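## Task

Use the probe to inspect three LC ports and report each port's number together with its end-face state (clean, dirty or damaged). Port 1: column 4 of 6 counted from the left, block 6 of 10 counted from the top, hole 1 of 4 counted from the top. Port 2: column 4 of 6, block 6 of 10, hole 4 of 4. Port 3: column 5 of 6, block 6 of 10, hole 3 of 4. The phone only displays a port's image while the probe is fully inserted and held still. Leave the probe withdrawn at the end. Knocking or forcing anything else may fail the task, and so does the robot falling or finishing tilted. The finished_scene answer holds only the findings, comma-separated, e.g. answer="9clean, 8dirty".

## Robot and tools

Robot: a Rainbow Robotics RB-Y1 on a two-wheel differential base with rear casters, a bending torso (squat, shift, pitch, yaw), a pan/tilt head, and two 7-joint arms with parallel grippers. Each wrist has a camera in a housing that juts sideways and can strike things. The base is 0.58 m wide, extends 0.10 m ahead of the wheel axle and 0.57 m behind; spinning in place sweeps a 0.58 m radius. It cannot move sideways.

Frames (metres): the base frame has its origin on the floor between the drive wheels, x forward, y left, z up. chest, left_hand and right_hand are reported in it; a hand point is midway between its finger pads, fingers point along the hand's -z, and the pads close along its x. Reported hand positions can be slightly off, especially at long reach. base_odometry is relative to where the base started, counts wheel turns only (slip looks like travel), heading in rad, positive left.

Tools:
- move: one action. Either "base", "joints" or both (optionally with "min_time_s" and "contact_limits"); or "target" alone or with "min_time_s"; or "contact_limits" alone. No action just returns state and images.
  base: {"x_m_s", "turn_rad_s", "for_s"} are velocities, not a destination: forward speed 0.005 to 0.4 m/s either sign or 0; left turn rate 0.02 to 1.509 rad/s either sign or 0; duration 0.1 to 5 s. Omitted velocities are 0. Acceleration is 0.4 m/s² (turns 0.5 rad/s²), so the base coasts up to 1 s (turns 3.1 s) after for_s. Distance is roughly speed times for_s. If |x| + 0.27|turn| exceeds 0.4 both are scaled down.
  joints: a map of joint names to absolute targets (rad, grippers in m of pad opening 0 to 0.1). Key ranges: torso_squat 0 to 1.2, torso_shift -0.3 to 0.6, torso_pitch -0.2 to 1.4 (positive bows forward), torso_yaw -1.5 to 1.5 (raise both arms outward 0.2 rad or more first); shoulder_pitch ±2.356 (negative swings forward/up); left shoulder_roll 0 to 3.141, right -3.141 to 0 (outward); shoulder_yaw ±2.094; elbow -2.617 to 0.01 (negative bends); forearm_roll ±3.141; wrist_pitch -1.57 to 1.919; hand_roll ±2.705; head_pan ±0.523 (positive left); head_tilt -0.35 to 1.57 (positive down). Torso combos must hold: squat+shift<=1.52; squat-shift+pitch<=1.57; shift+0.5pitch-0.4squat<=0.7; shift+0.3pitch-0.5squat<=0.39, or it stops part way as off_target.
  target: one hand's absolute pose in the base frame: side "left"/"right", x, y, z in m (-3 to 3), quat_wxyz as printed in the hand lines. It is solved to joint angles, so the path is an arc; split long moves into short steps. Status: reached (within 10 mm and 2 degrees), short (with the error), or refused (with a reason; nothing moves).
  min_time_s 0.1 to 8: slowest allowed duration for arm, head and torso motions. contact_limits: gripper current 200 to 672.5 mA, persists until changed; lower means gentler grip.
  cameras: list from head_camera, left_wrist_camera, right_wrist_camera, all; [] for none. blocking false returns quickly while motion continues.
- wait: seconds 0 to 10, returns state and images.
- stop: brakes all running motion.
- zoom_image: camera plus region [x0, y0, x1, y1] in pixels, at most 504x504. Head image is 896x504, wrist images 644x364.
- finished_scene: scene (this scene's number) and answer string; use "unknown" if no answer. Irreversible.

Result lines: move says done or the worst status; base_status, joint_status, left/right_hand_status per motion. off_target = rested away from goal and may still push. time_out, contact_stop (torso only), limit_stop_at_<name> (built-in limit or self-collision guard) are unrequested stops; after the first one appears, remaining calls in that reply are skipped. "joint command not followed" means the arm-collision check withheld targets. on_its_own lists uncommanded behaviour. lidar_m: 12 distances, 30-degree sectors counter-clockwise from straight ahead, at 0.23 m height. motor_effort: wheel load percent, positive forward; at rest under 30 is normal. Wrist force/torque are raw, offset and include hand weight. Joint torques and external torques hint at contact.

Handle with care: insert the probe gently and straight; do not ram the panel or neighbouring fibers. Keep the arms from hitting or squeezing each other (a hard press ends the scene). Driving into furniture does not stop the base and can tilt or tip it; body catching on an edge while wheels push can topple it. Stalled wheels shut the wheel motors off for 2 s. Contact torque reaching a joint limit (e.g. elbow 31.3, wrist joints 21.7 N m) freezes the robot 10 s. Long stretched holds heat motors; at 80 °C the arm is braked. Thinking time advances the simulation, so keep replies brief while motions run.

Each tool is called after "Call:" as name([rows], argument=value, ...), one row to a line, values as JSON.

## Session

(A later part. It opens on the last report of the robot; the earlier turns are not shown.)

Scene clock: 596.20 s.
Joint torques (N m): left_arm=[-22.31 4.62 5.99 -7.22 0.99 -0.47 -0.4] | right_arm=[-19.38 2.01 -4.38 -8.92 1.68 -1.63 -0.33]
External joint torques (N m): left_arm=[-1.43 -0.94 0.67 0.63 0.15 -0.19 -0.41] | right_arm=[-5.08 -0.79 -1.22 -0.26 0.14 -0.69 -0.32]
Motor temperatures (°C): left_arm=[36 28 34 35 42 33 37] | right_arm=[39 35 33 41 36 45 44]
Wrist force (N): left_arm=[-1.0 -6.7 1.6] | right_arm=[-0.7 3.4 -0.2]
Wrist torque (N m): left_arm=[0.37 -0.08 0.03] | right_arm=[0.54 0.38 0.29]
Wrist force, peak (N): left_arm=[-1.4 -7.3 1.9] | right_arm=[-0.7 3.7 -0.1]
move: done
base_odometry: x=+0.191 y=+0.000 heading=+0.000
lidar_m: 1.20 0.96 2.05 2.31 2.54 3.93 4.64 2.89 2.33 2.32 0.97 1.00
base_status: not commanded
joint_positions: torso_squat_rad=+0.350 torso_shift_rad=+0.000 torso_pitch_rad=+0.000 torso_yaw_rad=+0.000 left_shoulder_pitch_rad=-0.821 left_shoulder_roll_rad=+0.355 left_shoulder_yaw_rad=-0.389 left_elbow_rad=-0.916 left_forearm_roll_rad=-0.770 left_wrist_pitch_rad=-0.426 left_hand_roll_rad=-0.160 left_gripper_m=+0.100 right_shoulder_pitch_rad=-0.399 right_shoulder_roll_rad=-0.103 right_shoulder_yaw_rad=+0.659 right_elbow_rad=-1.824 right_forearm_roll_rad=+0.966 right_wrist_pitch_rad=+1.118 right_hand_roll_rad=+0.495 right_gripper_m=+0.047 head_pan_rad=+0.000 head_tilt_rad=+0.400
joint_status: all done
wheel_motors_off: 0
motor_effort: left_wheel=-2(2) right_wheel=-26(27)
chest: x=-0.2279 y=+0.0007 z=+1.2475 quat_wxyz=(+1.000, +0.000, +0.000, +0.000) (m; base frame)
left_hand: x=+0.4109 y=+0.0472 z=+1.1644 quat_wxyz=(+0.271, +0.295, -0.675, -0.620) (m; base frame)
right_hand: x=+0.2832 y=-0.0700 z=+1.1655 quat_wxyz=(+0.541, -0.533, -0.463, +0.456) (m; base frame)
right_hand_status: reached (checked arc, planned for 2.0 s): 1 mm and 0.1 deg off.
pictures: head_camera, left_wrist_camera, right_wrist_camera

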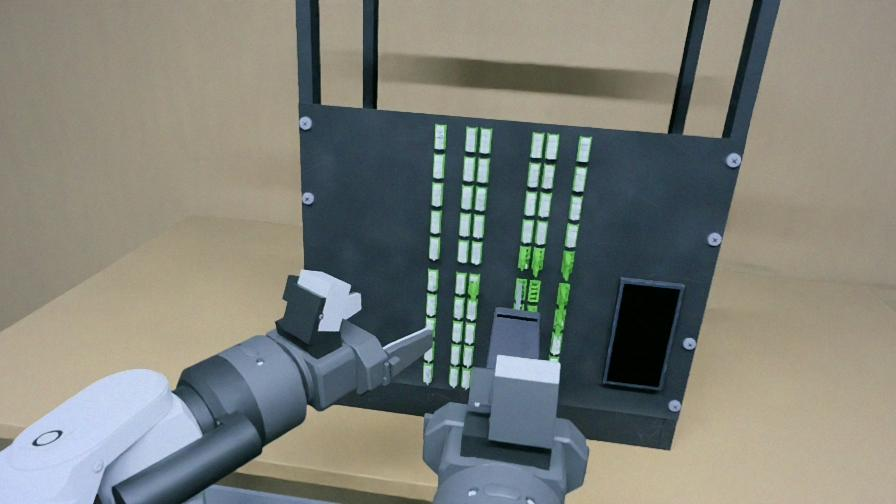

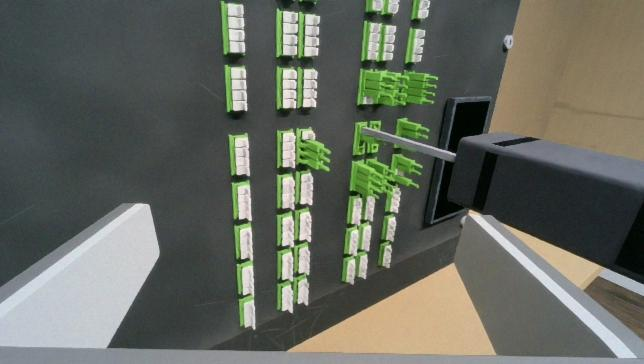

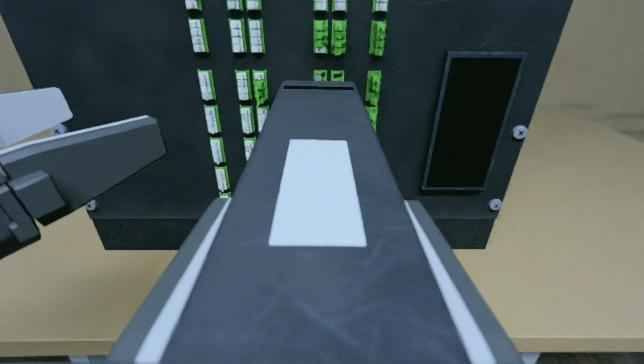

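Call:
move(target={"side":"right","x":0.2875,"y":-0.0707,"z":1.1660,"quat_wxyz":[0.5408,-0.5337,-0.4638,0.4556]}, min_time_s=2)

Call:
zoom_image(camera="left_wrist_camera", region=[345, 110, 405, 158])

Call:
zoom_image(camera="head_camera", region=[505, 265, 545, 305])

Call:
zoom_image(camera="right_wrist_camera", region=[300, 50, 350, 90])

Scene clock: 603.00 s.
Joint torques (N m): left_arm=[-22.66 4.45 5.66 -7.39 1.05 -0.43 -0.39] | right_arm=[-18.87 1.81 -4.49 -8.53 1.3 -1.53 -0.26]
External joint torques (N m): left_arm=[-1.78 -1.11 0.33 0.46 0.21 -0.15 -0.41] | right_arm=[-4.37 -0.88 -1.28 0.14 -0.23 -0.6 -0.26]
Motor temperatures (°C): left_arm=[36 28 34 35 42 33 37] | right_arm=[39 35 33 41 36 45 44]
Wrist force (N): left_arm=[-1.6 -6.8 1.5] | right_arm=[-1.1 1.9 -0.2]
Wrist torque (N m): left_arm=[0.40 -0.15 0.03] | right_arm=[0.36 0.45 0.29]
Wrist force, peak (N): left_arm=[-0.8 -7.5 1.8] | right_arm=[-1.3 3.7 1.3]
move: done
base_odometry: x=+0.191 y=+0.000 heading=+0.000
lidar_m: 1.20 0.97 2.05 2.32 2.53 3.92 4.64 2.88 2.33 2.31 0.97 1.01
base_status: not commanded
joint_positions: torso_squat_rad=+0.350 torso_shift_rad=+0.000 torso_pitch_rad=+0.000 torso_yaw_rad=+0.000 left_shoulder_pitch_rad=-0.821 left_shoulder_roll_rad=+0.355 left_shoulder_yaw_rad=-0.389 left_elbow_rad=-0.916 left_forearm_roll_rad=-0.770 left_wrist_pitch_rad=-0.426 left_hand_roll_rad=-0.160 left_gripper_m=+0.100 right_shoulder_pitch_rad=-0.409 right_shoulder_roll_rad=-0.104 right_shoulder_yaw_rad=+0.652 right_elbow_rad=-1.810 right_forearm_roll_rad=+0.960 right_wrist_pitch_rad=+1.111 right_hand_roll_rad=+0.491 right_gripper_m=+0.047 head_pan_rad=+0.000 head_tilt_rad=+0.400
joint_status: all done
wheel_motors_off: 0
motor_effort: left_wheel=-2(2) right_wheel=-26(28)
chest: x=-0.2279 y=+0.0007 z=+1.2475 quat_wxyz=(+1.000, +0.000, +0.000, +0.000) (m; base frame)
left_hand: x=+0.4109 y=+0.0472 z=+1.1644 quat_wxyz=(+0.271, +0.295, -0.675, -0.620) (m; base frame)
right_hand: x=+0.2872 y=-0.0707 z=+1.1656 quat_wxyz=(+0.541, -0.533, -0.464, +0.456) (m; base frame)
right_hand_status: reached (checked arc, planned for 2.0 s): 0 mm and 0.1 deg off.
pictures: head_camera, left_wrist_camera, right_wrist_camera

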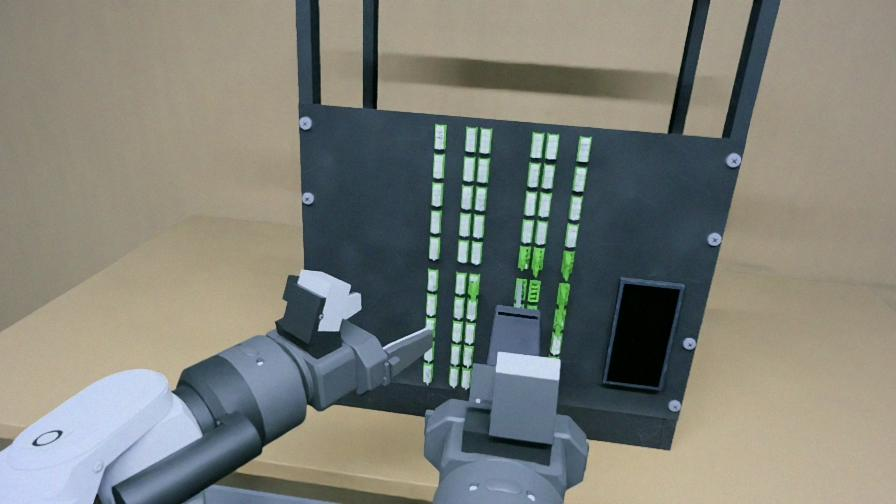

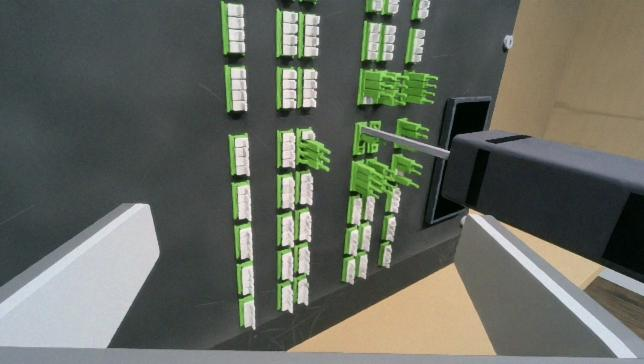

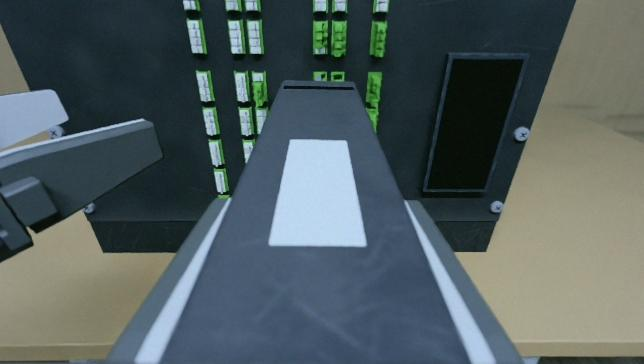

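Scaled by 8.400 from the camera's 644x364 image, which has a finer 920x520 frame.

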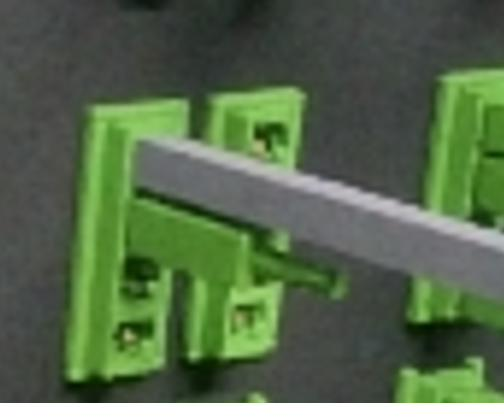

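Scaled by 12.600 from the camera's 896x504 image, which has a finer 1280x720 frame.

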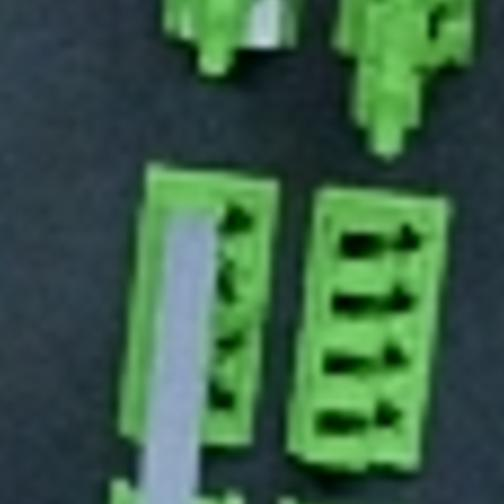

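Scaled by 10.080 from the camera's 644x364 image, which has a finer 1265x715 frame.

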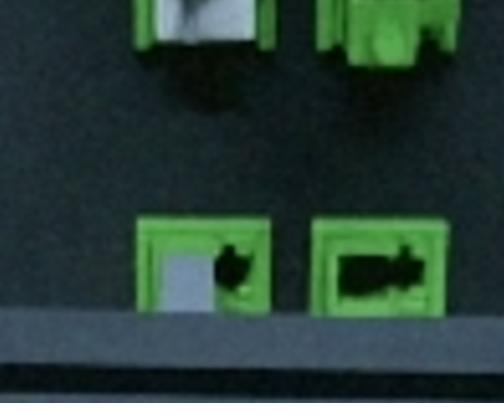

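Call:
move(target={"side":"right","x":0.2914,"y":-0.0713,"z":1.1663,"quat_wxyz":[0.5408,-0.5337,-0.4638,0.4556]}, min_time_s=2)

Scene clock: 607.60 s.
Joint torques (N m): left_arm=[-22.53 4.56 5.78 -7.42 1.06 -0.41 -0.39] | right_arm=[-19.41 1.41 -4.61 -8.78 1.51 -1.6 -0.26]
External joint torques (N m): left_arm=[-1.65 -0.99 0.46 0.43 0.21 -0.13 -0.4] | right_arm=[-4.72 -1.17 -1.37 -0.1 -0.02 -0.67 -0.25]
Motor temperatures (°C): left_arm=[36 28 34 35 42 33 37] | right_arm=[39 35 33 41 36 45 44]
Wrist force (N): left_arm=[-0.8 -6.7 1.4] | right_arm=[-1.0 2.7 -0.3]
Wrist torque (N m): left_arm=[0.39 -0.05 0.02] | right_arm=[0.48 0.40 0.28]
Wrist force, peak (N): left_arm=[-1.5 -7.5 1.7] | right_arm=[-1.2 3.7 0.1]
move: done
base_odometry: x=+0.191 y=+0.000 heading=+0.000
lidar_m: 1.20 0.96 2.05 2.32 2.54 3.92 4.64 2.88 2.33 2.31 0.97 1.00
base_status: not commanded
joint_positions: torso_squat_rad=+0.350 torso_shift_rad=+0.000 torso_pitch_rad=+0.000 torso_yaw_rad=+0.000 left_shoulder_pitch_rad=-0.821 left_shoulder_roll_rad=+0.355 left_shoulder_yaw_rad=-0.389 left_elbow_rad=-0.916 left_forearm_roll_rad=-0.770 left_wrist_pitch_rad=-0.426 left_hand_roll_rad=-0.160 left_gripper_m=+0.100 right_shoulder_pitch_rad=-0.419 right_shoulder_roll_rad=-0.104 right_shoulder_yaw_rad=+0.644 right_elbow_rad=-1.796 right_forearm_roll_rad=+0.955 right_wrist_pitch_rad=+1.104 right_hand_roll_rad=+0.488 right_gripper_m=+0.047 head_pan_rad=+0.000 head_tilt_rad=+0.400
joint_status: all done
wheel_motors_off: 0
motor_effort: left_wheel=-2(2) right_wheel=-27(27)
chest: x=-0.2279 y=+0.0007 z=+1.2475 quat_wxyz=(+1.000, +0.000, +0.000, +0.000) (m; base frame)
left_hand: x=+0.4109 y=+0.0472 z=+1.1644 quat_wxyz=(+0.271, +0.295, -0.675, -0.620) (m; base frame)
right_hand: x=+0.2911 y=-0.0713 z=+1.1658 quat_wxyz=(+0.541, -0.533, -0.464, +0.456) (m; base frame)
right_hand_status: reached (checked arc, planned for 2.0 s): 1 mm and 0.1 deg off.
pictures: head_camera, left_wrist_camera, right_wrist_camera

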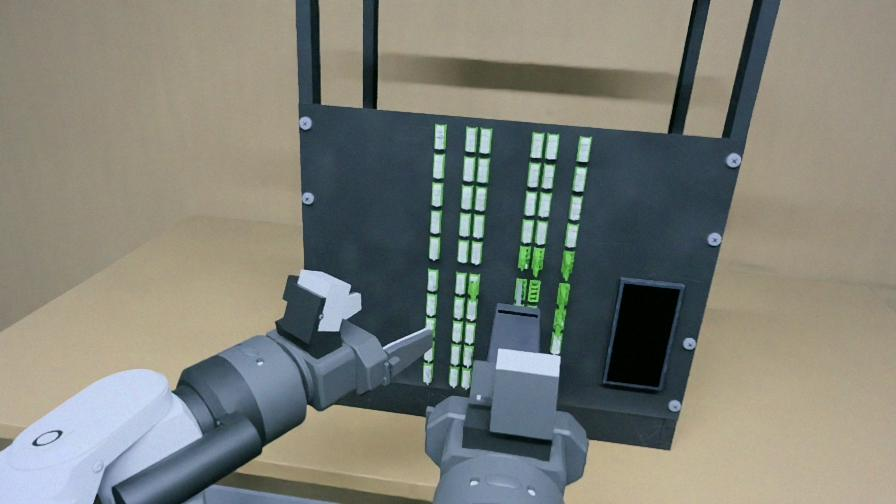

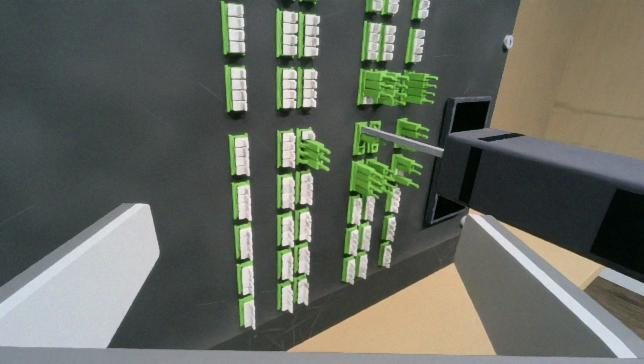

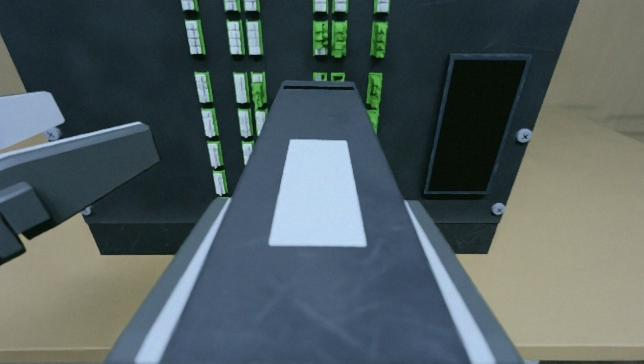

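Call:
move(target={"side":"right","x":0.2944,"y":-0.0718,"z":1.1665,"quat_wxyz":[0.5408,-0.5337,-0.4638,0.4556]}, min_time_s=1.5, cameras=["head_camera"])

Scene clock: 611.93 s.
Joint torques (N m): left_arm=[-22.28 4.48 5.97 -7.31 1.09 -0.45 -0.31] | right_arm=[-19.85 1.27 -4.6 -8.92 1.69 -1.55 -0.18]
External joint torques (N m): left_arm=[-1.4 -1.08 0.64 0.54 0.25 -0.17 -0.33] | right_arm=[-5 -1.22 -1.33 -0.24 0.16 -0.62 -0.18]
Motor temperatures (°C): left_arm=[36 28 34 35 42 33 37] | right_arm=[39 35 33 41 36 45 44]
Wrist force (N): left_arm=[-1.5 -6.7 1.8] | right_arm=[-0.9 3.5 -0.2]
Wrist torque (N m): left_arm=[0.36 -0.11 0.04] | right_arm=[0.57 0.33 0.28]
Wrist force, peak (N): left_arm=[-1.2 -7.4 1.3] | right_arm=[-0.8 4.0 0.1]
move: done
base_odometry: x=+0.191 y=+0.000 heading=+0.000
lidar_m: 1.20 0.96 2.04 2.31 2.54 3.93 4.64 2.88 2.33 2.31 0.97 1.01
base_status: not commanded
joint_positions: torso_squat_rad=+0.350 torso_shift_rad=+0.000 torso_pitch_rad=+0.000 torso_yaw_rad=+0.000 left_shoulder_pitch_rad=-0.821 left_shoulder_roll_rad=+0.355 left_shoulder_yaw_rad=-0.389 left_elbow_rad=-0.916 left_forearm_roll_rad=-0.770 left_wrist_pitch_rad=-0.426 left_hand_roll_rad=-0.160 left_gripper_m=+0.100 right_shoulder_pitch_rad=-0.426 right_shoulder_roll_rad=-0.104 right_shoulder_yaw_rad=+0.638 right_elbow_rad=-1.786 right_forearm_roll_rad=+0.950 right_wrist_pitch_rad=+1.099 right_hand_roll_rad=+0.485 right_gripper_m=+0.047 head_pan_rad=+0.000 head_tilt_rad=+0.400
joint_status: all done
wheel_motors_off: 0
motor_effort: left_wheel=-2(2) right_wheel=-25(27)
chest: x=-0.2279 y=+0.0007 z=+1.2475 quat_wxyz=(+1.000, +0.000, +0.000, +0.000) (m; base frame)
left_hand: x=+0.4109 y=+0.0472 z=+1.1644 quat_wxyz=(+0.271, +0.295, -0.675, -0.620) (m; base frame)
right_hand: x=+0.2942 y=-0.0718 z=+1.1660 quat_wxyz=(+0.541, -0.533, -0.464, +0.456) (m; base frame)
right_hand_status: reached (checked arc, planned for 1.5 s): 1 mm and 0.1 deg off.
pictures: head_camera

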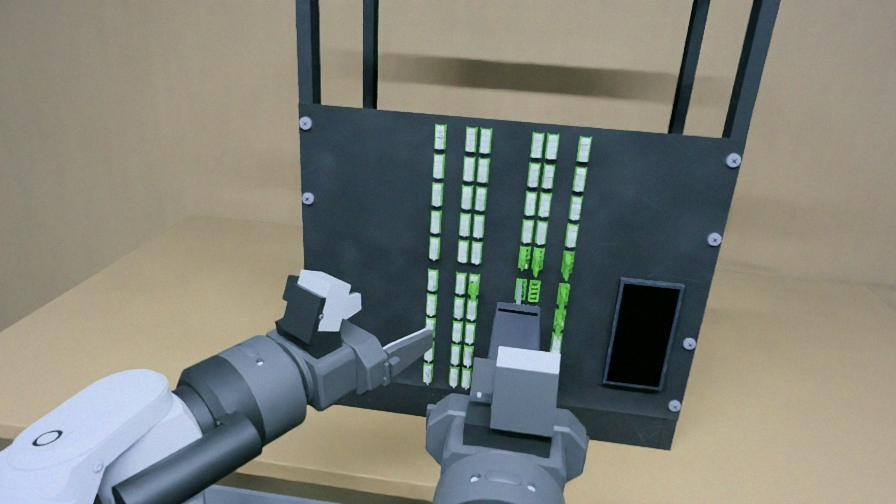

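Forces neutral. Continue.

Call:
move(target={"side":"right","x":0.2964,"y":-0.0721,"z":1.1665,"quat_wxyz":[0.5408,-0.5337,-0.4638,0.4556]}, min_time_s=1.5, cameras=["head_camera"])

Call:
move(target={"side":"right","x":0.2982,"y":-0.0724,"z":1.1665,"quat_wxyz":[0.5408,-0.5337,-0.4638,0.4556]}, min_time_s=1.5, cameras=["head_camera"])

Scene clock: 616.57 s.
Joint torques (N m): left_arm=[-22.49 4.56 5.8 -7.32 1.03 -0.39 -0.28] | right_arm=[-19.96 1.58 -4.54 -8.95 1.58 -1.62 -0.28]
External joint torques (N m): left_arm=[-1.61 -1 0.47 0.53 0.18 -0.11 -0.29] | right_arm=[-5.01 -0.86 -1.25 -0.26 0.06 -0.7 -0.27]
Motor temperatures (°C): left_arm=[36 28 34 35 42 33 37] | right_arm=[39 35 33 41 36 45 44]
Wrist force (N): left_arm=[-1.3 -6.8 1.8] | right_arm=[-0.7 2.9 -0.3]
Wrist torque (N m): left_arm=[0.37 -0.09 0.04] | right_arm=[0.55 0.36 0.27]
Wrist force, peak (N): left_arm=[-1.3 -7.3 2.1] | right_arm=[-0.7 4.3 0.0]
move: done
base_odometry: x=+0.191 y=+0.000 heading=+0.000
lidar_m: 1.20 0.96 2.05 2.31 2.54 3.92 4.64 2.88 2.33 2.31 0.96 1.01
base_status: not commanded
joint_positions: torso_squat_rad=+0.350 torso_shift_rad=+0.000 torso_pitch_rad=+0.000 torso_yaw_rad=+0.000 left_shoulder_pitch_rad=-0.821 left_shoulder_roll_rad=+0.355 left_shoulder_yaw_rad=-0.389 left_elbow_rad=-0.916 left_forearm_roll_rad=-0.770 left_wrist_pitch_rad=-0.426 left_hand_roll_rad=-0.160 left_gripper_m=+0.100 right_shoulder_pitch_rad=-0.431 right_shoulder_roll_rad=-0.104 right_shoulder_yaw_rad=+0.634 right_elbow_rad=-1.778 right_forearm_roll_rad=+0.948 right_wrist_pitch_rad=+1.095 right_hand_roll_rad=+0.483 right_gripper_m=+0.047 head_pan_rad=+0.000 head_tilt_rad=+0.400
joint_status: all done
wheel_motors_off: 0
motor_effort: left_wheel=-2(2) right_wheel=-26(28)
chest: x=-0.2279 y=+0.0007 z=+1.2475 quat_wxyz=(+1.000, +0.000, +0.000, +0.000) (m; base frame)
left_hand: x=+0.4109 y=+0.0472 z=+1.1644 quat_wxyz=(+0.271, +0.295, -0.675, -0.620) (m; base frame)
right_hand: x=+0.2962 y=-0.0721 z=+1.1660 quat_wxyz=(+0.541, -0.533, -0.464, +0.456) (m; base frame)
right_hand_status: reached (checked arc, planned for 1.5 s): 1 mm and 0.1 deg off.
pictures: head_camera

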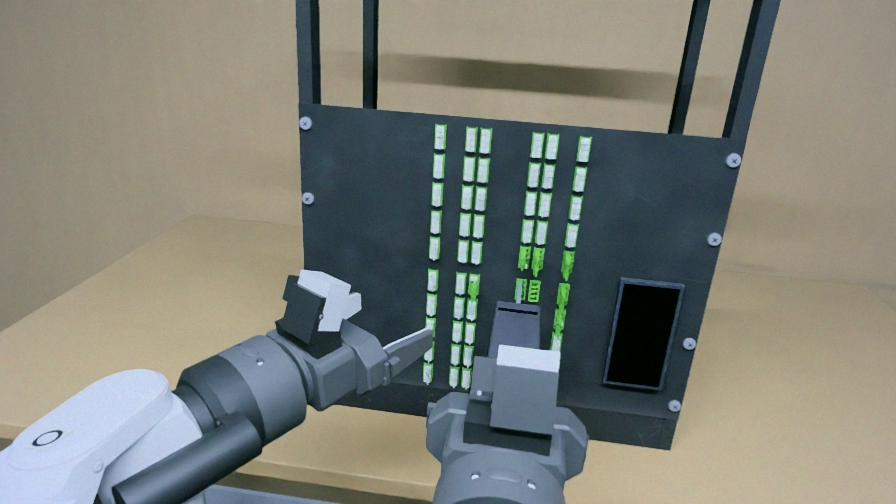

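Scene clock: 618.40 s.
Joint torques (N m): left_arm=[-22.21 4.72 5.75 -7.17 1.03 -0.36 -0.29] | right_arm=[-22.89 1.2 -7.89 -6.77 1.46 -2.8 -0.13]
External joint torques (N m): left_arm=[-1.33 -0.84 0.42 0.68 0.19 -0.08 -0.3] | right_arm=[-7.86 -1.2 -4.58 1.93 -0.07 -1.88 -0.13]
Motor temperatures (°C): left_arm=[36 28 34 35 42 33 37] | right_arm=[39 35 33 41 36 45 44]
Wrist force (N): left_arm=[-1.1 -6.7 1.8] | right_arm=[-3.3 3.7 22.6]
Wrist torque (N m): left_arm=[0.39 -0.08 0.03] | right_arm=[0.71 0.95 0.28]
Wrist force, peak (N): left_arm=[-1.6 -7.4 1.9] | right_arm=[-3.1 4.4 22.9]
move: done
base_odometry: x=+0.191 y=+0.000 heading=+0.000
lidar_m: 1.19 0.97 2.06 2.31 2.53 3.92 4.64 2.88 2.34 2.31 0.96 1.00
base_status: not commanded
joint_positions: torso_squat_rad=+0.350 torso_shift_rad=+0.000 torso_pitch_rad=+0.000 torso_yaw_rad=+0.000 left_shoulder_pitch_rad=-0.821 left_shoulder_roll_rad=+0.355 left_shoulder_yaw_rad=-0.389 left_elbow_rad=-0.916 left_forearm_roll_rad=-0.770 left_wrist_pitch_rad=-0.426 left_hand_roll_rad=-0.160 left_gripper_m=+0.100 right_shoulder_pitch_rad=-0.435 right_shoulder_roll_rad=-0.104 right_shoulder_yaw_rad=+0.632 right_elbow_rad=-1.772 right_forearm_roll_rad=+0.946 right_wrist_pitch_rad=+1.092 right_hand_roll_rad=+0.481 right_gripper_m=+0.047 head_pan_rad=+0.000 head_tilt_rad=+0.400
joint_status: all done
wheel_motors_off: 0
motor_effort: left_wheel=-2(2) right_wheel=-26(28)
chest: x=-0.2282 y=+0.0007 z=+1.2475 quat_wxyz=(+1.000, +0.000, +0.000, +0.000) (m; base frame)
left_hand: x=+0.4107 y=+0.0472 z=+1.1646 quat_wxyz=(+0.271, +0.295, -0.675, -0.620) (m; base frame)
right_hand: x=+0.2975 y=-0.0722 z=+1.1659 quat_wxyz=(+0.541, -0.533, -0.464, +0.456) (m; base frame)
right_hand_status: reached (checked arc, planned for 1.5 s): 1 mm and 0.1 deg off.
pictures: head_camera

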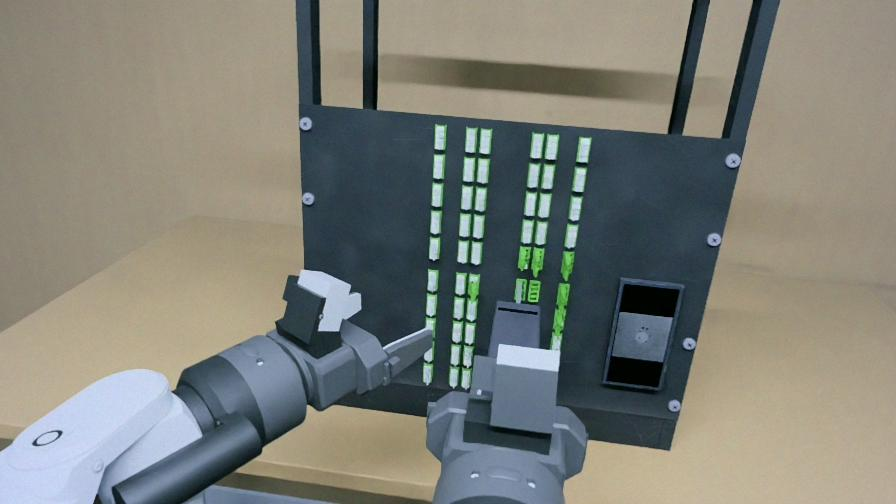

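Bottomed out; picture shown.

Call:
zoom_image(camera="head_camera", region=[605, 300, 685, 375])

Call:
move(cameras=["left_wrist_camera","right_wrist_camera","head_camera"])

Call:
zoom_image(camera="right_wrist_camera", region=[420, 50, 540, 200])

Call:
zoom_image(camera="right_wrist_camera", region=[430, 90, 520, 160])

Call:
zoom_image(camera="head_camera", region=[622, 315, 667, 360])

Scaled by 6.300 from the camera's 896x504 image, which has a finer 1280x720 frame.

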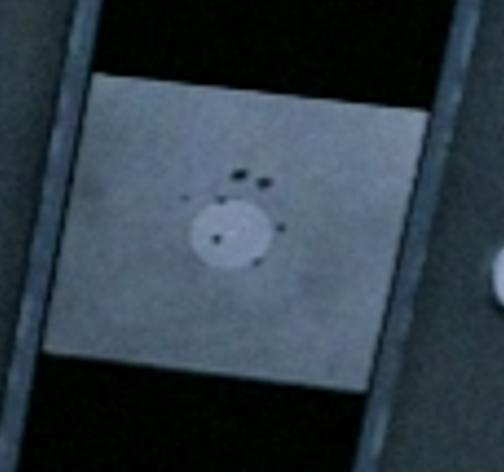

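Scene clock: 625.40 s.
Joint torques (N m): left_arm=[-22.54 4.73 6.01 -7.37 1.14 -0.44 -0.33] | right_arm=[-23.15 1.17 -7.86 -6.92 1.38 -2.77 -0.2]
External joint torques (N m): left_arm=[-1.66 -0.82 0.68 0.48 0.29 -0.16 -0.34] | right_arm=[-8.13 -1.22 -4.55 1.77 -0.15 -1.85 -0.2]
Motor temperatures (°C): left_arm=[36 28 34 35 42 33 37] | right_arm=[39 35 33 41 36 46 44]
Wrist force (N): left_arm=[-1.6 -6.6 1.7] | right_arm=[-3.1 4.1 22.6]
Wrist torque (N m): left_arm=[0.36 -0.13 0.04] | right_arm=[0.69 0.96 0.27]
Wrist force, peak (N): left_arm=[-1.4 -7.6 1.3] | right_arm=[-3.0 4.4 22.8]
base_odometry: x=+0.191 y=+0.000 heading=+0.000
lidar_m: 1.20 0.96 2.03 2.31 2.53 3.93 4.64 2.88 2.33 2.31 0.97 1.00
base_status: not commanded
joint_positions: torso_squat_rad=+0.350 torso_shift_rad=+0.000 torso_pitch_rad=+0.000 torso_yaw_rad=+0.000 left_shoulder_pitch_rad=-0.821 left_shoulder_roll_rad=+0.355 left_shoulder_yaw_rad=-0.389 left_elbow_rad=-0.916 left_forearm_roll_rad=-0.770 left_wrist_pitch_rad=-0.426 left_hand_roll_rad=-0.160 left_gripper_m=+0.100 right_shoulder_pitch_rad=-0.435 right_shoulder_roll_rad=-0.104 right_shoulder_yaw_rad=+0.632 right_elbow_rad=-1.772 right_forearm_roll_rad=+0.946 right_wrist_pitch_rad=+1.092 right_hand_roll_rad=+0.481 right_gripper_m=+0.047 head_pan_rad=+0.000 head_tilt_rad=+0.400
joint_status: all done
wheel_motors_off: 0
motor_effort: left_wheel=-2(2) right_wheel=-26(28)
chest: x=-0.2282 y=+0.0007 z=+1.2475 quat_wxyz=(+1.000, +0.000, +0.000, +0.000) (m; base frame)
left_hand: x=+0.4107 y=+0.0472 z=+1.1646 quat_wxyz=(+0.271, +0.295, -0.675, -0.620) (m; base frame)
right_hand: x=+0.2975 y=-0.0722 z=+1.1659 quat_wxyz=(+0.541, -0.533, -0.464, +0.456) (m; base frame)
right_hand_status: reached (checked arc, planned for 1.5 s): 1 mm and 0.1 deg off.
pictures: head_camera, left_wrist_camera, right_wrist_camera

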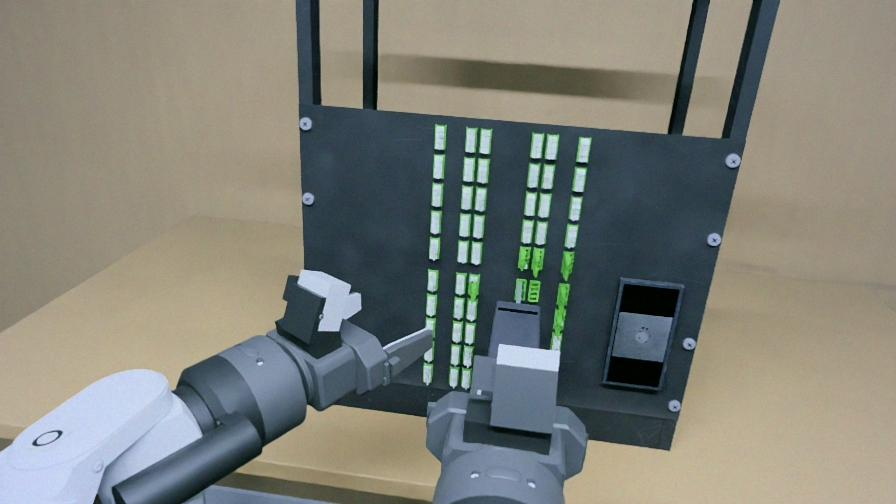

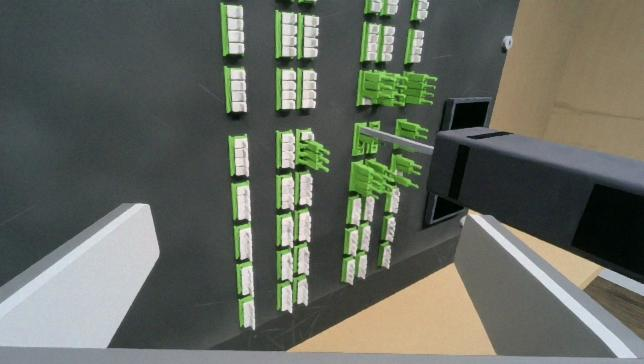

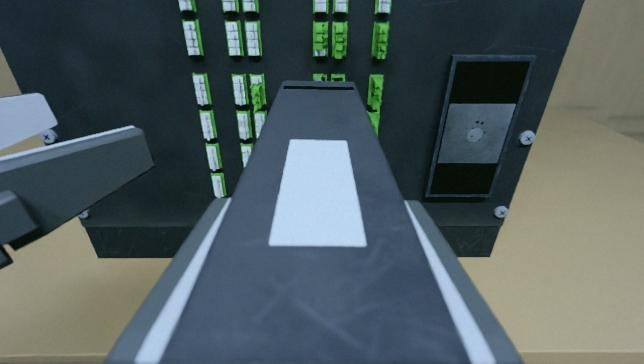

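Scaled by 3.360 from the camera's 644x364 image, which has a finer 1265x715 frame.

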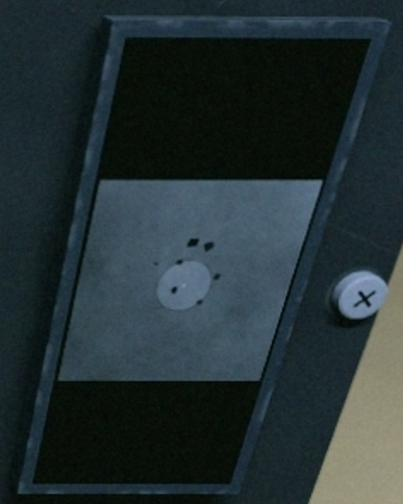

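Scaled by 5.600 from the camera's 644x364 image, which has a finer 1265x715 frame.

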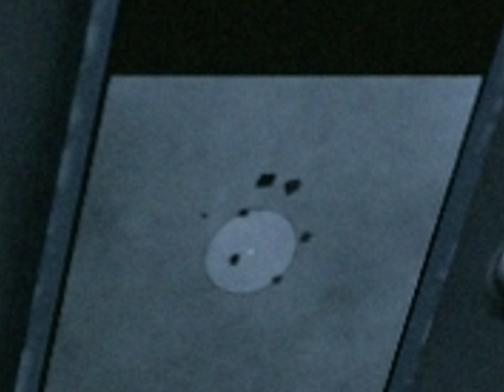

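Scaled by 11.200 from the camera's 896x504 image, which has a finer 1280x720 frame.

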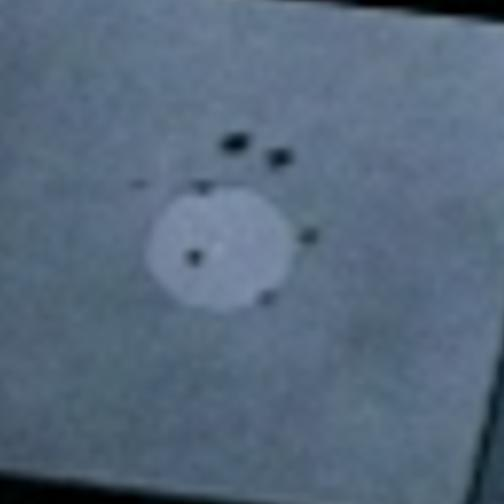

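Call:
move(target={"side":"right","x":0.2780,"y":-0.0692,"z":1.1665,"quat_wxyz":[0.5408,-0.5337,-0.4638,0.4556]}, min_time_s=2, cameras=[])

Call:
move(target={"side":"right","x":0.2360,"y":-0.0627,"z":1.1665,"quat_wxyz":[0.5408,-0.5337,-0.4638,0.4556]}, min_time_s=2, cameras=[])

Call:
move(target={"side":"right","x":0.2360,"y":-0.0624,"z":1.1478,"quat_wxyz":[0.5408,-0.5337,-0.4638,0.4556]}, min_time_s=2)

Call:
move(target={"side":"right","x":0.2700,"y":-0.0677,"z":1.1478,"quat_wxyz":[0.5408,-0.5337,-0.4638,0.4556]}, min_time_s=3)

Call:
zoom_image(camera="left_wrist_camera", region=[345, 120, 405, 168])

Call:
zoom_image(camera="head_camera", region=[505, 265, 545, 305])

Call:
zoom_image(camera="right_wrist_camera", region=[300, 50, 350, 90])

Scene clock: 643.87 s.
Joint torques (N m): left_arm=[-22.5 4.65 5.82 -7.37 1.07 -0.43 -0.37] | right_arm=[-14.69 4.71 -2.36 -10.7 2.29 -1.04 0.21]
External joint torques (N m): left_arm=[-1.63 -0.9 0.5 0.48 0.23 -0.15 -0.39] | right_arm=[-0.63 1.76 0.74 -2.04 0.76 -0.08 0.21]
Motor temperatures (°C): left_arm=[36 28 34 35 42 33 37] | right_arm=[39 35 33 41 36 46 44]
Wrist force (N): left_arm=[-1.6 -6.5 1.5] | right_arm=[-0.8 3.2 -0.2]
Wrist torque (N m): left_arm=[0.34 -0.14 0.03] | right_arm=[0.56 0.36 0.28]
Wrist force, peak (N): left_arm=[-1.5 -7.5 2.0] | right_arm=[-3.1 4.4 22.8]
move: done
base_odometry: x=+0.191 y=+0.000 heading=+0.000
lidar_m: 1.20 0.96 2.05 2.31 2.53 3.91 4.64 2.88 2.33 2.31 0.96 1.00
base_status: not commanded
joint_positions: torso_squat_rad=+0.350 torso_shift_rad=+0.000 torso_pitch_rad=+0.000 torso_yaw_rad=+0.000 left_shoulder_pitch_rad=-0.821 left_shoulder_roll_rad=+0.355 left_shoulder_yaw_rad=-0.389 left_elbow_rad=-0.916 left_forearm_roll_rad=-0.770 left_wrist_pitch_rad=-0.426 left_hand_roll_rad=-0.160 left_gripper_m=+0.100 right_shoulder_pitch_rad=-0.387 right_shoulder_roll_rad=-0.101 right_shoulder_yaw_rad=+0.667 right_elbow_rad=-1.842 right_forearm_roll_rad=+0.973 right_wrist_pitch_rad=+1.125 right_hand_roll_rad=+0.503 right_gripper_m=+0.047 head_pan_rad=+0.000 head_tilt_rad=+0.400
joint_status: all done
wheel_motors_off: 0
motor_effort: left_wheel=-2(2) right_wheel=-26(27)
chest: x=-0.2280 y=+0.0007 z=+1.2475 quat_wxyz=(+1.000, +0.000, +0.000, +0.000) (m; base frame)
left_hand: x=+0.4108 y=+0.0472 z=+1.1645 quat_wxyz=(+0.271, +0.295, -0.675, -0.620) (m; base frame)
right_hand: x=+0.2783 y=-0.0694 z=+1.1663 quat_wxyz=(+0.541, -0.534, -0.464, +0.456) (m; base frame)
right_hand_status: reached (checked arc, planned for 2.0 s): 0 mm and 0.0 deg off.
pictures: none
No camera images: "cameras" was empty.

Scene clock: 646.20 s.
Joint torques (N m): left_arm=[-22.57 4.71 5.67 -7.36 1.08 -0.34 -0.33] | right_arm=[-12.18 5.9 -1.78 -10.44 2.28 -1.03 0.28]
External joint torques (N m): left_arm=[-1.69 -0.85 0.35 0.49 0.24 -0.06 -0.34] | right_arm=[-0.23 1.86 0.77 -1.88 0.74 -0.01 0.28]
Motor temperatures (°C): left_arm=[36 28 34 35 42 33 36] | right_arm=[39 35 33 41 36 46 44]
Wrist force (N): left_arm=[-1.1 -6.6 1.7] | right_arm=[-0.8 3.1 -0.4]
Wrist torque (N m): left_arm=[0.37 -0.08 0.03] | right_arm=[0.57 0.37 0.28]
Wrist force, peak (N): left_arm=[-1.4 -7.1 1.6] | right_arm=[-0.7 3.5 -0.5]
move: done
base_odometry: x=+0.191 y=+0.000 heading=+0.000
lidar_m: 1.20 0.96 2.05 2.31 2.54 3.92 4.64 2.88 2.34 2.31 0.97 1.00
base_status: not commanded
joint_positions: torso_squat_rad=+0.350 torso_shift_rad=+0.000 torso_pitch_rad=+0.000 torso_yaw_rad=+0.000 left_shoulder_pitch_rad=-0.821 left_shoulder_roll_rad=+0.355 left_shoulder_yaw_rad=-0.389 left_elbow_rad=-0.916 left_forearm_roll_rad=-0.770 left_wrist_pitch_rad=-0.426 left_hand_roll_rad=-0.160 left_gripper_m=+0.100 right_shoulder_pitch_rad=-0.286 right_shoulder_roll_rad=-0.095 right_shoulder_yaw_rad=+0.755 right_elbow_rad=-1.977 right_forearm_roll_rad=+1.043 right_wrist_pitch_rad=+1.190 right_hand_roll_rad=+0.541 right_gripper_m=+0.047 head_pan_rad=+0.000 head_tilt_rad=+0.400
joint_status: all done
wheel_motors_off: 0
motor_effort: left_wheel=-2(2) right_wheel=-27(27)
chest: x=-0.2280 y=+0.0007 z=+1.2475 quat_wxyz=(+1.000, +0.000, +0.000, +0.000) (m; base frame)
left_hand: x=+0.4108 y=+0.0472 z=+1.1645 quat_wxyz=(+0.271, +0.295, -0.675, -0.620) (m; base frame)
right_hand: x=+0.2364 y=-0.0628 z=+1.1663 quat_wxyz=(+0.541, -0.534, -0.464, +0.456) (m; base frame)
right_hand_status: reached (checked arc, planned for 2.0 s): 0 mm and 0.0 deg off.
pictures: none
No camera images: "cameras" was empty.

Scene clock: 648.53 s.
Joint torques (N m): left_arm=[-22.42 4.9 5.91 -7.31 1.09 -0.33 -0.34] | right_arm=[-11.76 3.05 -1.67 -9.05 2.41 -1.64 -0.2]
External joint torques (N m): left_arm=[-1.55 -0.66 0.59 0.54 0.25 -0.05 -0.35] | right_arm=[-0.05 -1.03 0.88 -0.3 0.84 -0.73 -0.19]
Motor temperatures (°C): left_arm=[36 28 34 35 42 33 36] | right_arm=[39 35 33 41 36 46 44]
Wrist force (N): left_arm=[-1.1 -7.0 1.3] | right_arm=[-0.7 3.2 -0.4]
Wrist torque (N m): left_arm=[0.42 -0.05 0.01] | right_arm=[0.57 0.38 0.28]
Wrist force, peak (N): left_arm=[-1.6 -7.3 1.5] | right_arm=[-0.7 3.6 -0.4]
move: done
base_odometry: x=+0.191 y=+0.000 heading=+0.000
lidar_m: 1.20 0.96 2.04 2.31 2.53 3.92 4.64 2.88 2.33 2.31 0.97 1.00
base_status: not commanded
joint_positions: torso_squat_rad=+0.350 torso_shift_rad=+0.000 torso_pitch_rad=+0.000 torso_yaw_rad=+0.000 left_shoulder_pitch_rad=-0.821 left_shoulder_roll_rad=+0.355 left_shoulder_yaw_rad=-0.389 left_elbow_rad=-0.916 left_forearm_roll_rad=-0.770 left_wrist_pitch_rad=-0.426 left_hand_roll_rad=-0.160 left_gripper_m=+0.100 right_shoulder_pitch_rad=-0.261 right_shoulder_roll_rad=-0.107 right_shoulder_yaw_rad=+0.773 right_elbow_rad=-1.938 right_forearm_roll_rad=+1.076 right_wrist_pitch_rad=+1.165 right_hand_roll_rad=+0.478 right_gripper_m=+0.047 head_pan_rad=+0.000 head_tilt_rad=+0.400
joint_status: all done
wheel_motors_off: 0
motor_effort: left_wheel=-2(2) right_wheel=-26(28)
chest: x=-0.2280 y=+0.0007 z=+1.2475 quat_wxyz=(+1.000, +0.000, +0.000, +0.000) (m; base frame)
left_hand: x=+0.4108 y=+0.0472 z=+1.1645 quat_wxyz=(+0.271, +0.295, -0.675, -0.620) (m; base frame)
right_hand: x=+0.2355 y=-0.0624 z=+1.1478 quat_wxyz=(+0.541, -0.532, -0.463, +0.457) (m; base frame)
right_hand_status: reached (checked arc, planned for 2.0 s): 1 mm and 0.3 deg off.
pictures: head_camera, left_wrist_camera, right_wrist_camera

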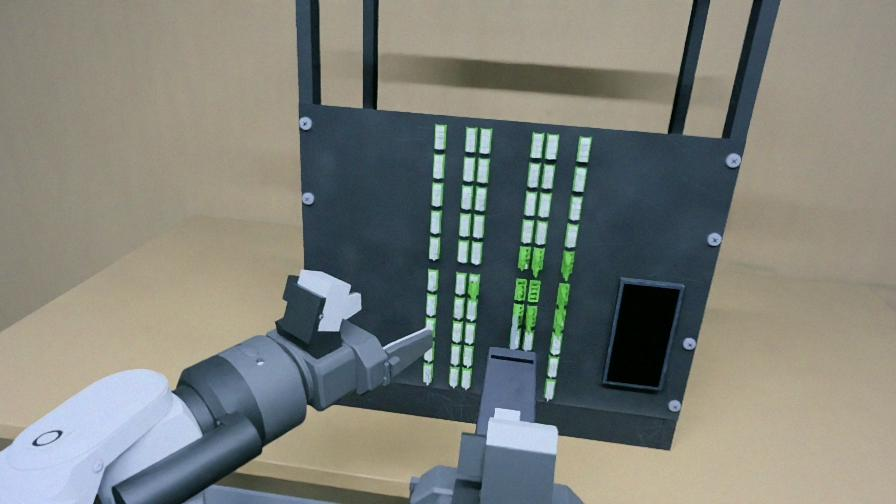

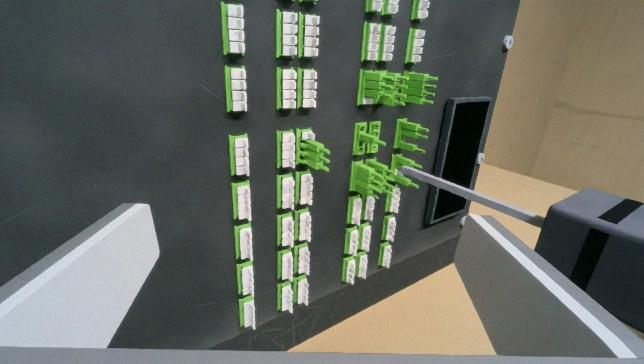

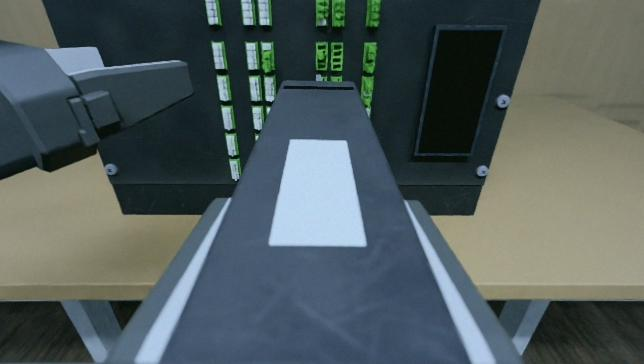

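Scene clock: 651.87 s.
Joint torques (N m): left_arm=[-22.35 4.88 5.91 -7.45 1.06 -0.31 -0.33] | right_arm=[-18.24 3.59 -4.35 -8.97 1.67 -1.5 -0.2]
External joint torques (N m): left_arm=[-1.47 -0.68 0.58 0.4 0.22 -0.03 -0.34] | right_arm=[-4.81 0.3 -1.37 -0.16 0.11 -0.64 -0.2]
Motor temperatures (°C): left_arm=[36 28 34 35 42 33 36] | right_arm=[39 35 33 41 36 46 44]
Wrist force (N): left_arm=[-1.2 -6.7 2.1] | right_arm=[-0.9 3.2 -0.4]
Wrist torque (N m): left_arm=[0.36 -0.05 0.05] | right_arm=[0.55 0.35 0.28]
Wrist force, peak (N): left_arm=[-1.0 -7.6 1.4] | right_arm=[-0.9 3.5 -0.4]
move: done
base_odometry: x=+0.191 y=+0.000 heading=+0.000
lidar_m: 1.20 0.96 2.05 2.31 2.54 3.93 4.64 2.88 2.33 2.31 0.97 1.01
base_status: not commanded
joint_positions: torso_squat_rad=+0.350 torso_shift_rad=+0.000 torso_pitch_rad=+0.000 torso_yaw_rad=+0.000 left_shoulder_pitch_rad=-0.821 left_shoulder_roll_rad=+0.355 left_shoulder_yaw_rad=-0.389 left_elbow_rad=-0.916 left_forearm_roll_rad=-0.770 left_wrist_pitch_rad=-0.426 left_hand_roll_rad=-0.160 left_gripper_m=+0.100 right_shoulder_pitch_rad=-0.343 right_shoulder_roll_rad=-0.107 right_shoulder_yaw_rad=+0.702 right_elbow_rad=-1.827 right_forearm_roll_rad=+1.026 right_wrist_pitch_rad=+1.112 right_hand_roll_rad=+0.444 right_gripper_m=+0.047 head_pan_rad=+0.000 head_tilt_rad=+0.400
joint_status: all done
wheel_motors_off: 0
motor_effort: left_wheel=-2(2) right_wheel=-26(28)
chest: x=-0.2280 y=+0.0007 z=+1.2475 quat_wxyz=(+1.000, +0.000, +0.000, +0.000) (m; base frame)
left_hand: x=+0.4108 y=+0.0472 z=+1.1645 quat_wxyz=(+0.271, +0.295, -0.675, -0.620) (m; base frame)
right_hand: x=+0.2697 y=-0.0678 z=+1.1473 quat_wxyz=(+0.541, -0.533, -0.463, +0.456) (m; base frame)
right_hand_status: reached (checked arc, planned for 3.0 s): 1 mm and 0.1 deg off.
pictures: head_camera, left_wrist_camera, right_wrist_camera

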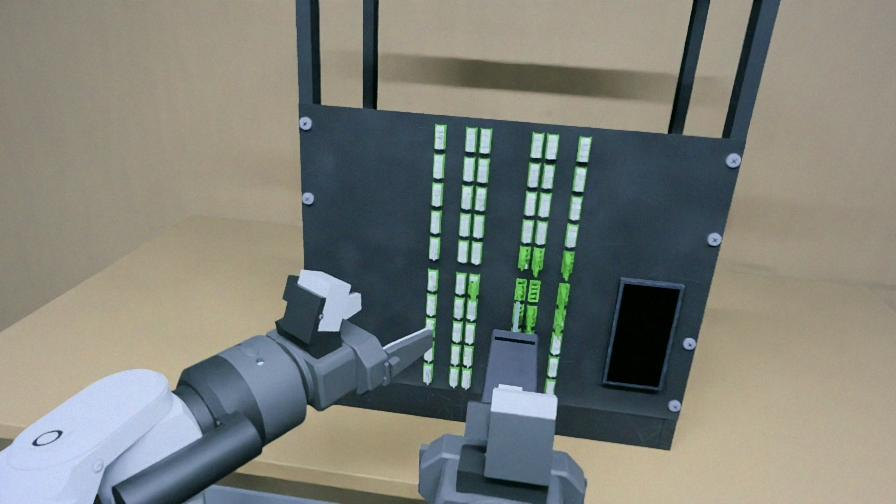

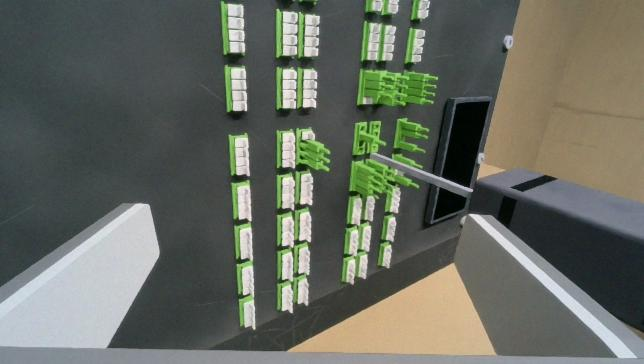

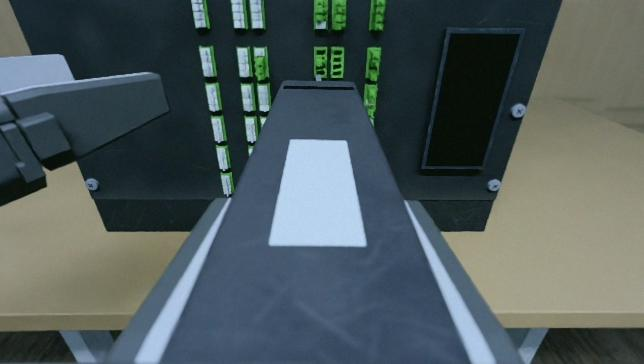

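Scaled by 8.400 from the camera's 644x364 image, which has a finer 920x520 frame.

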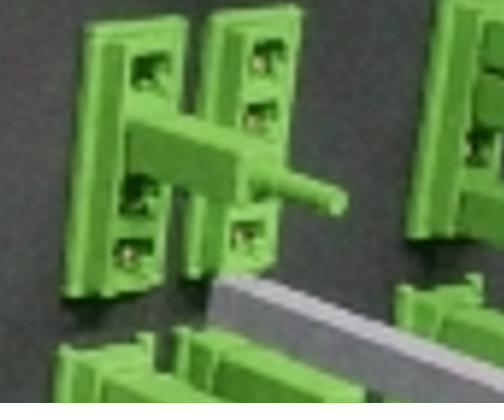

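Scaled by 12.600 from the camera's 896x504 image, which has a finer 1280x720 frame.

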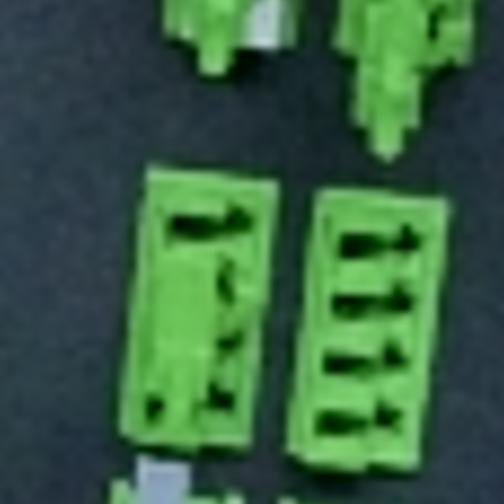

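Scaled by 10.080 from the camera's 644x364 image, which has a finer 1265x715 frame.

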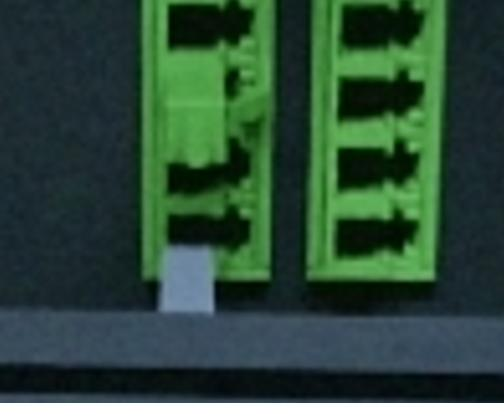

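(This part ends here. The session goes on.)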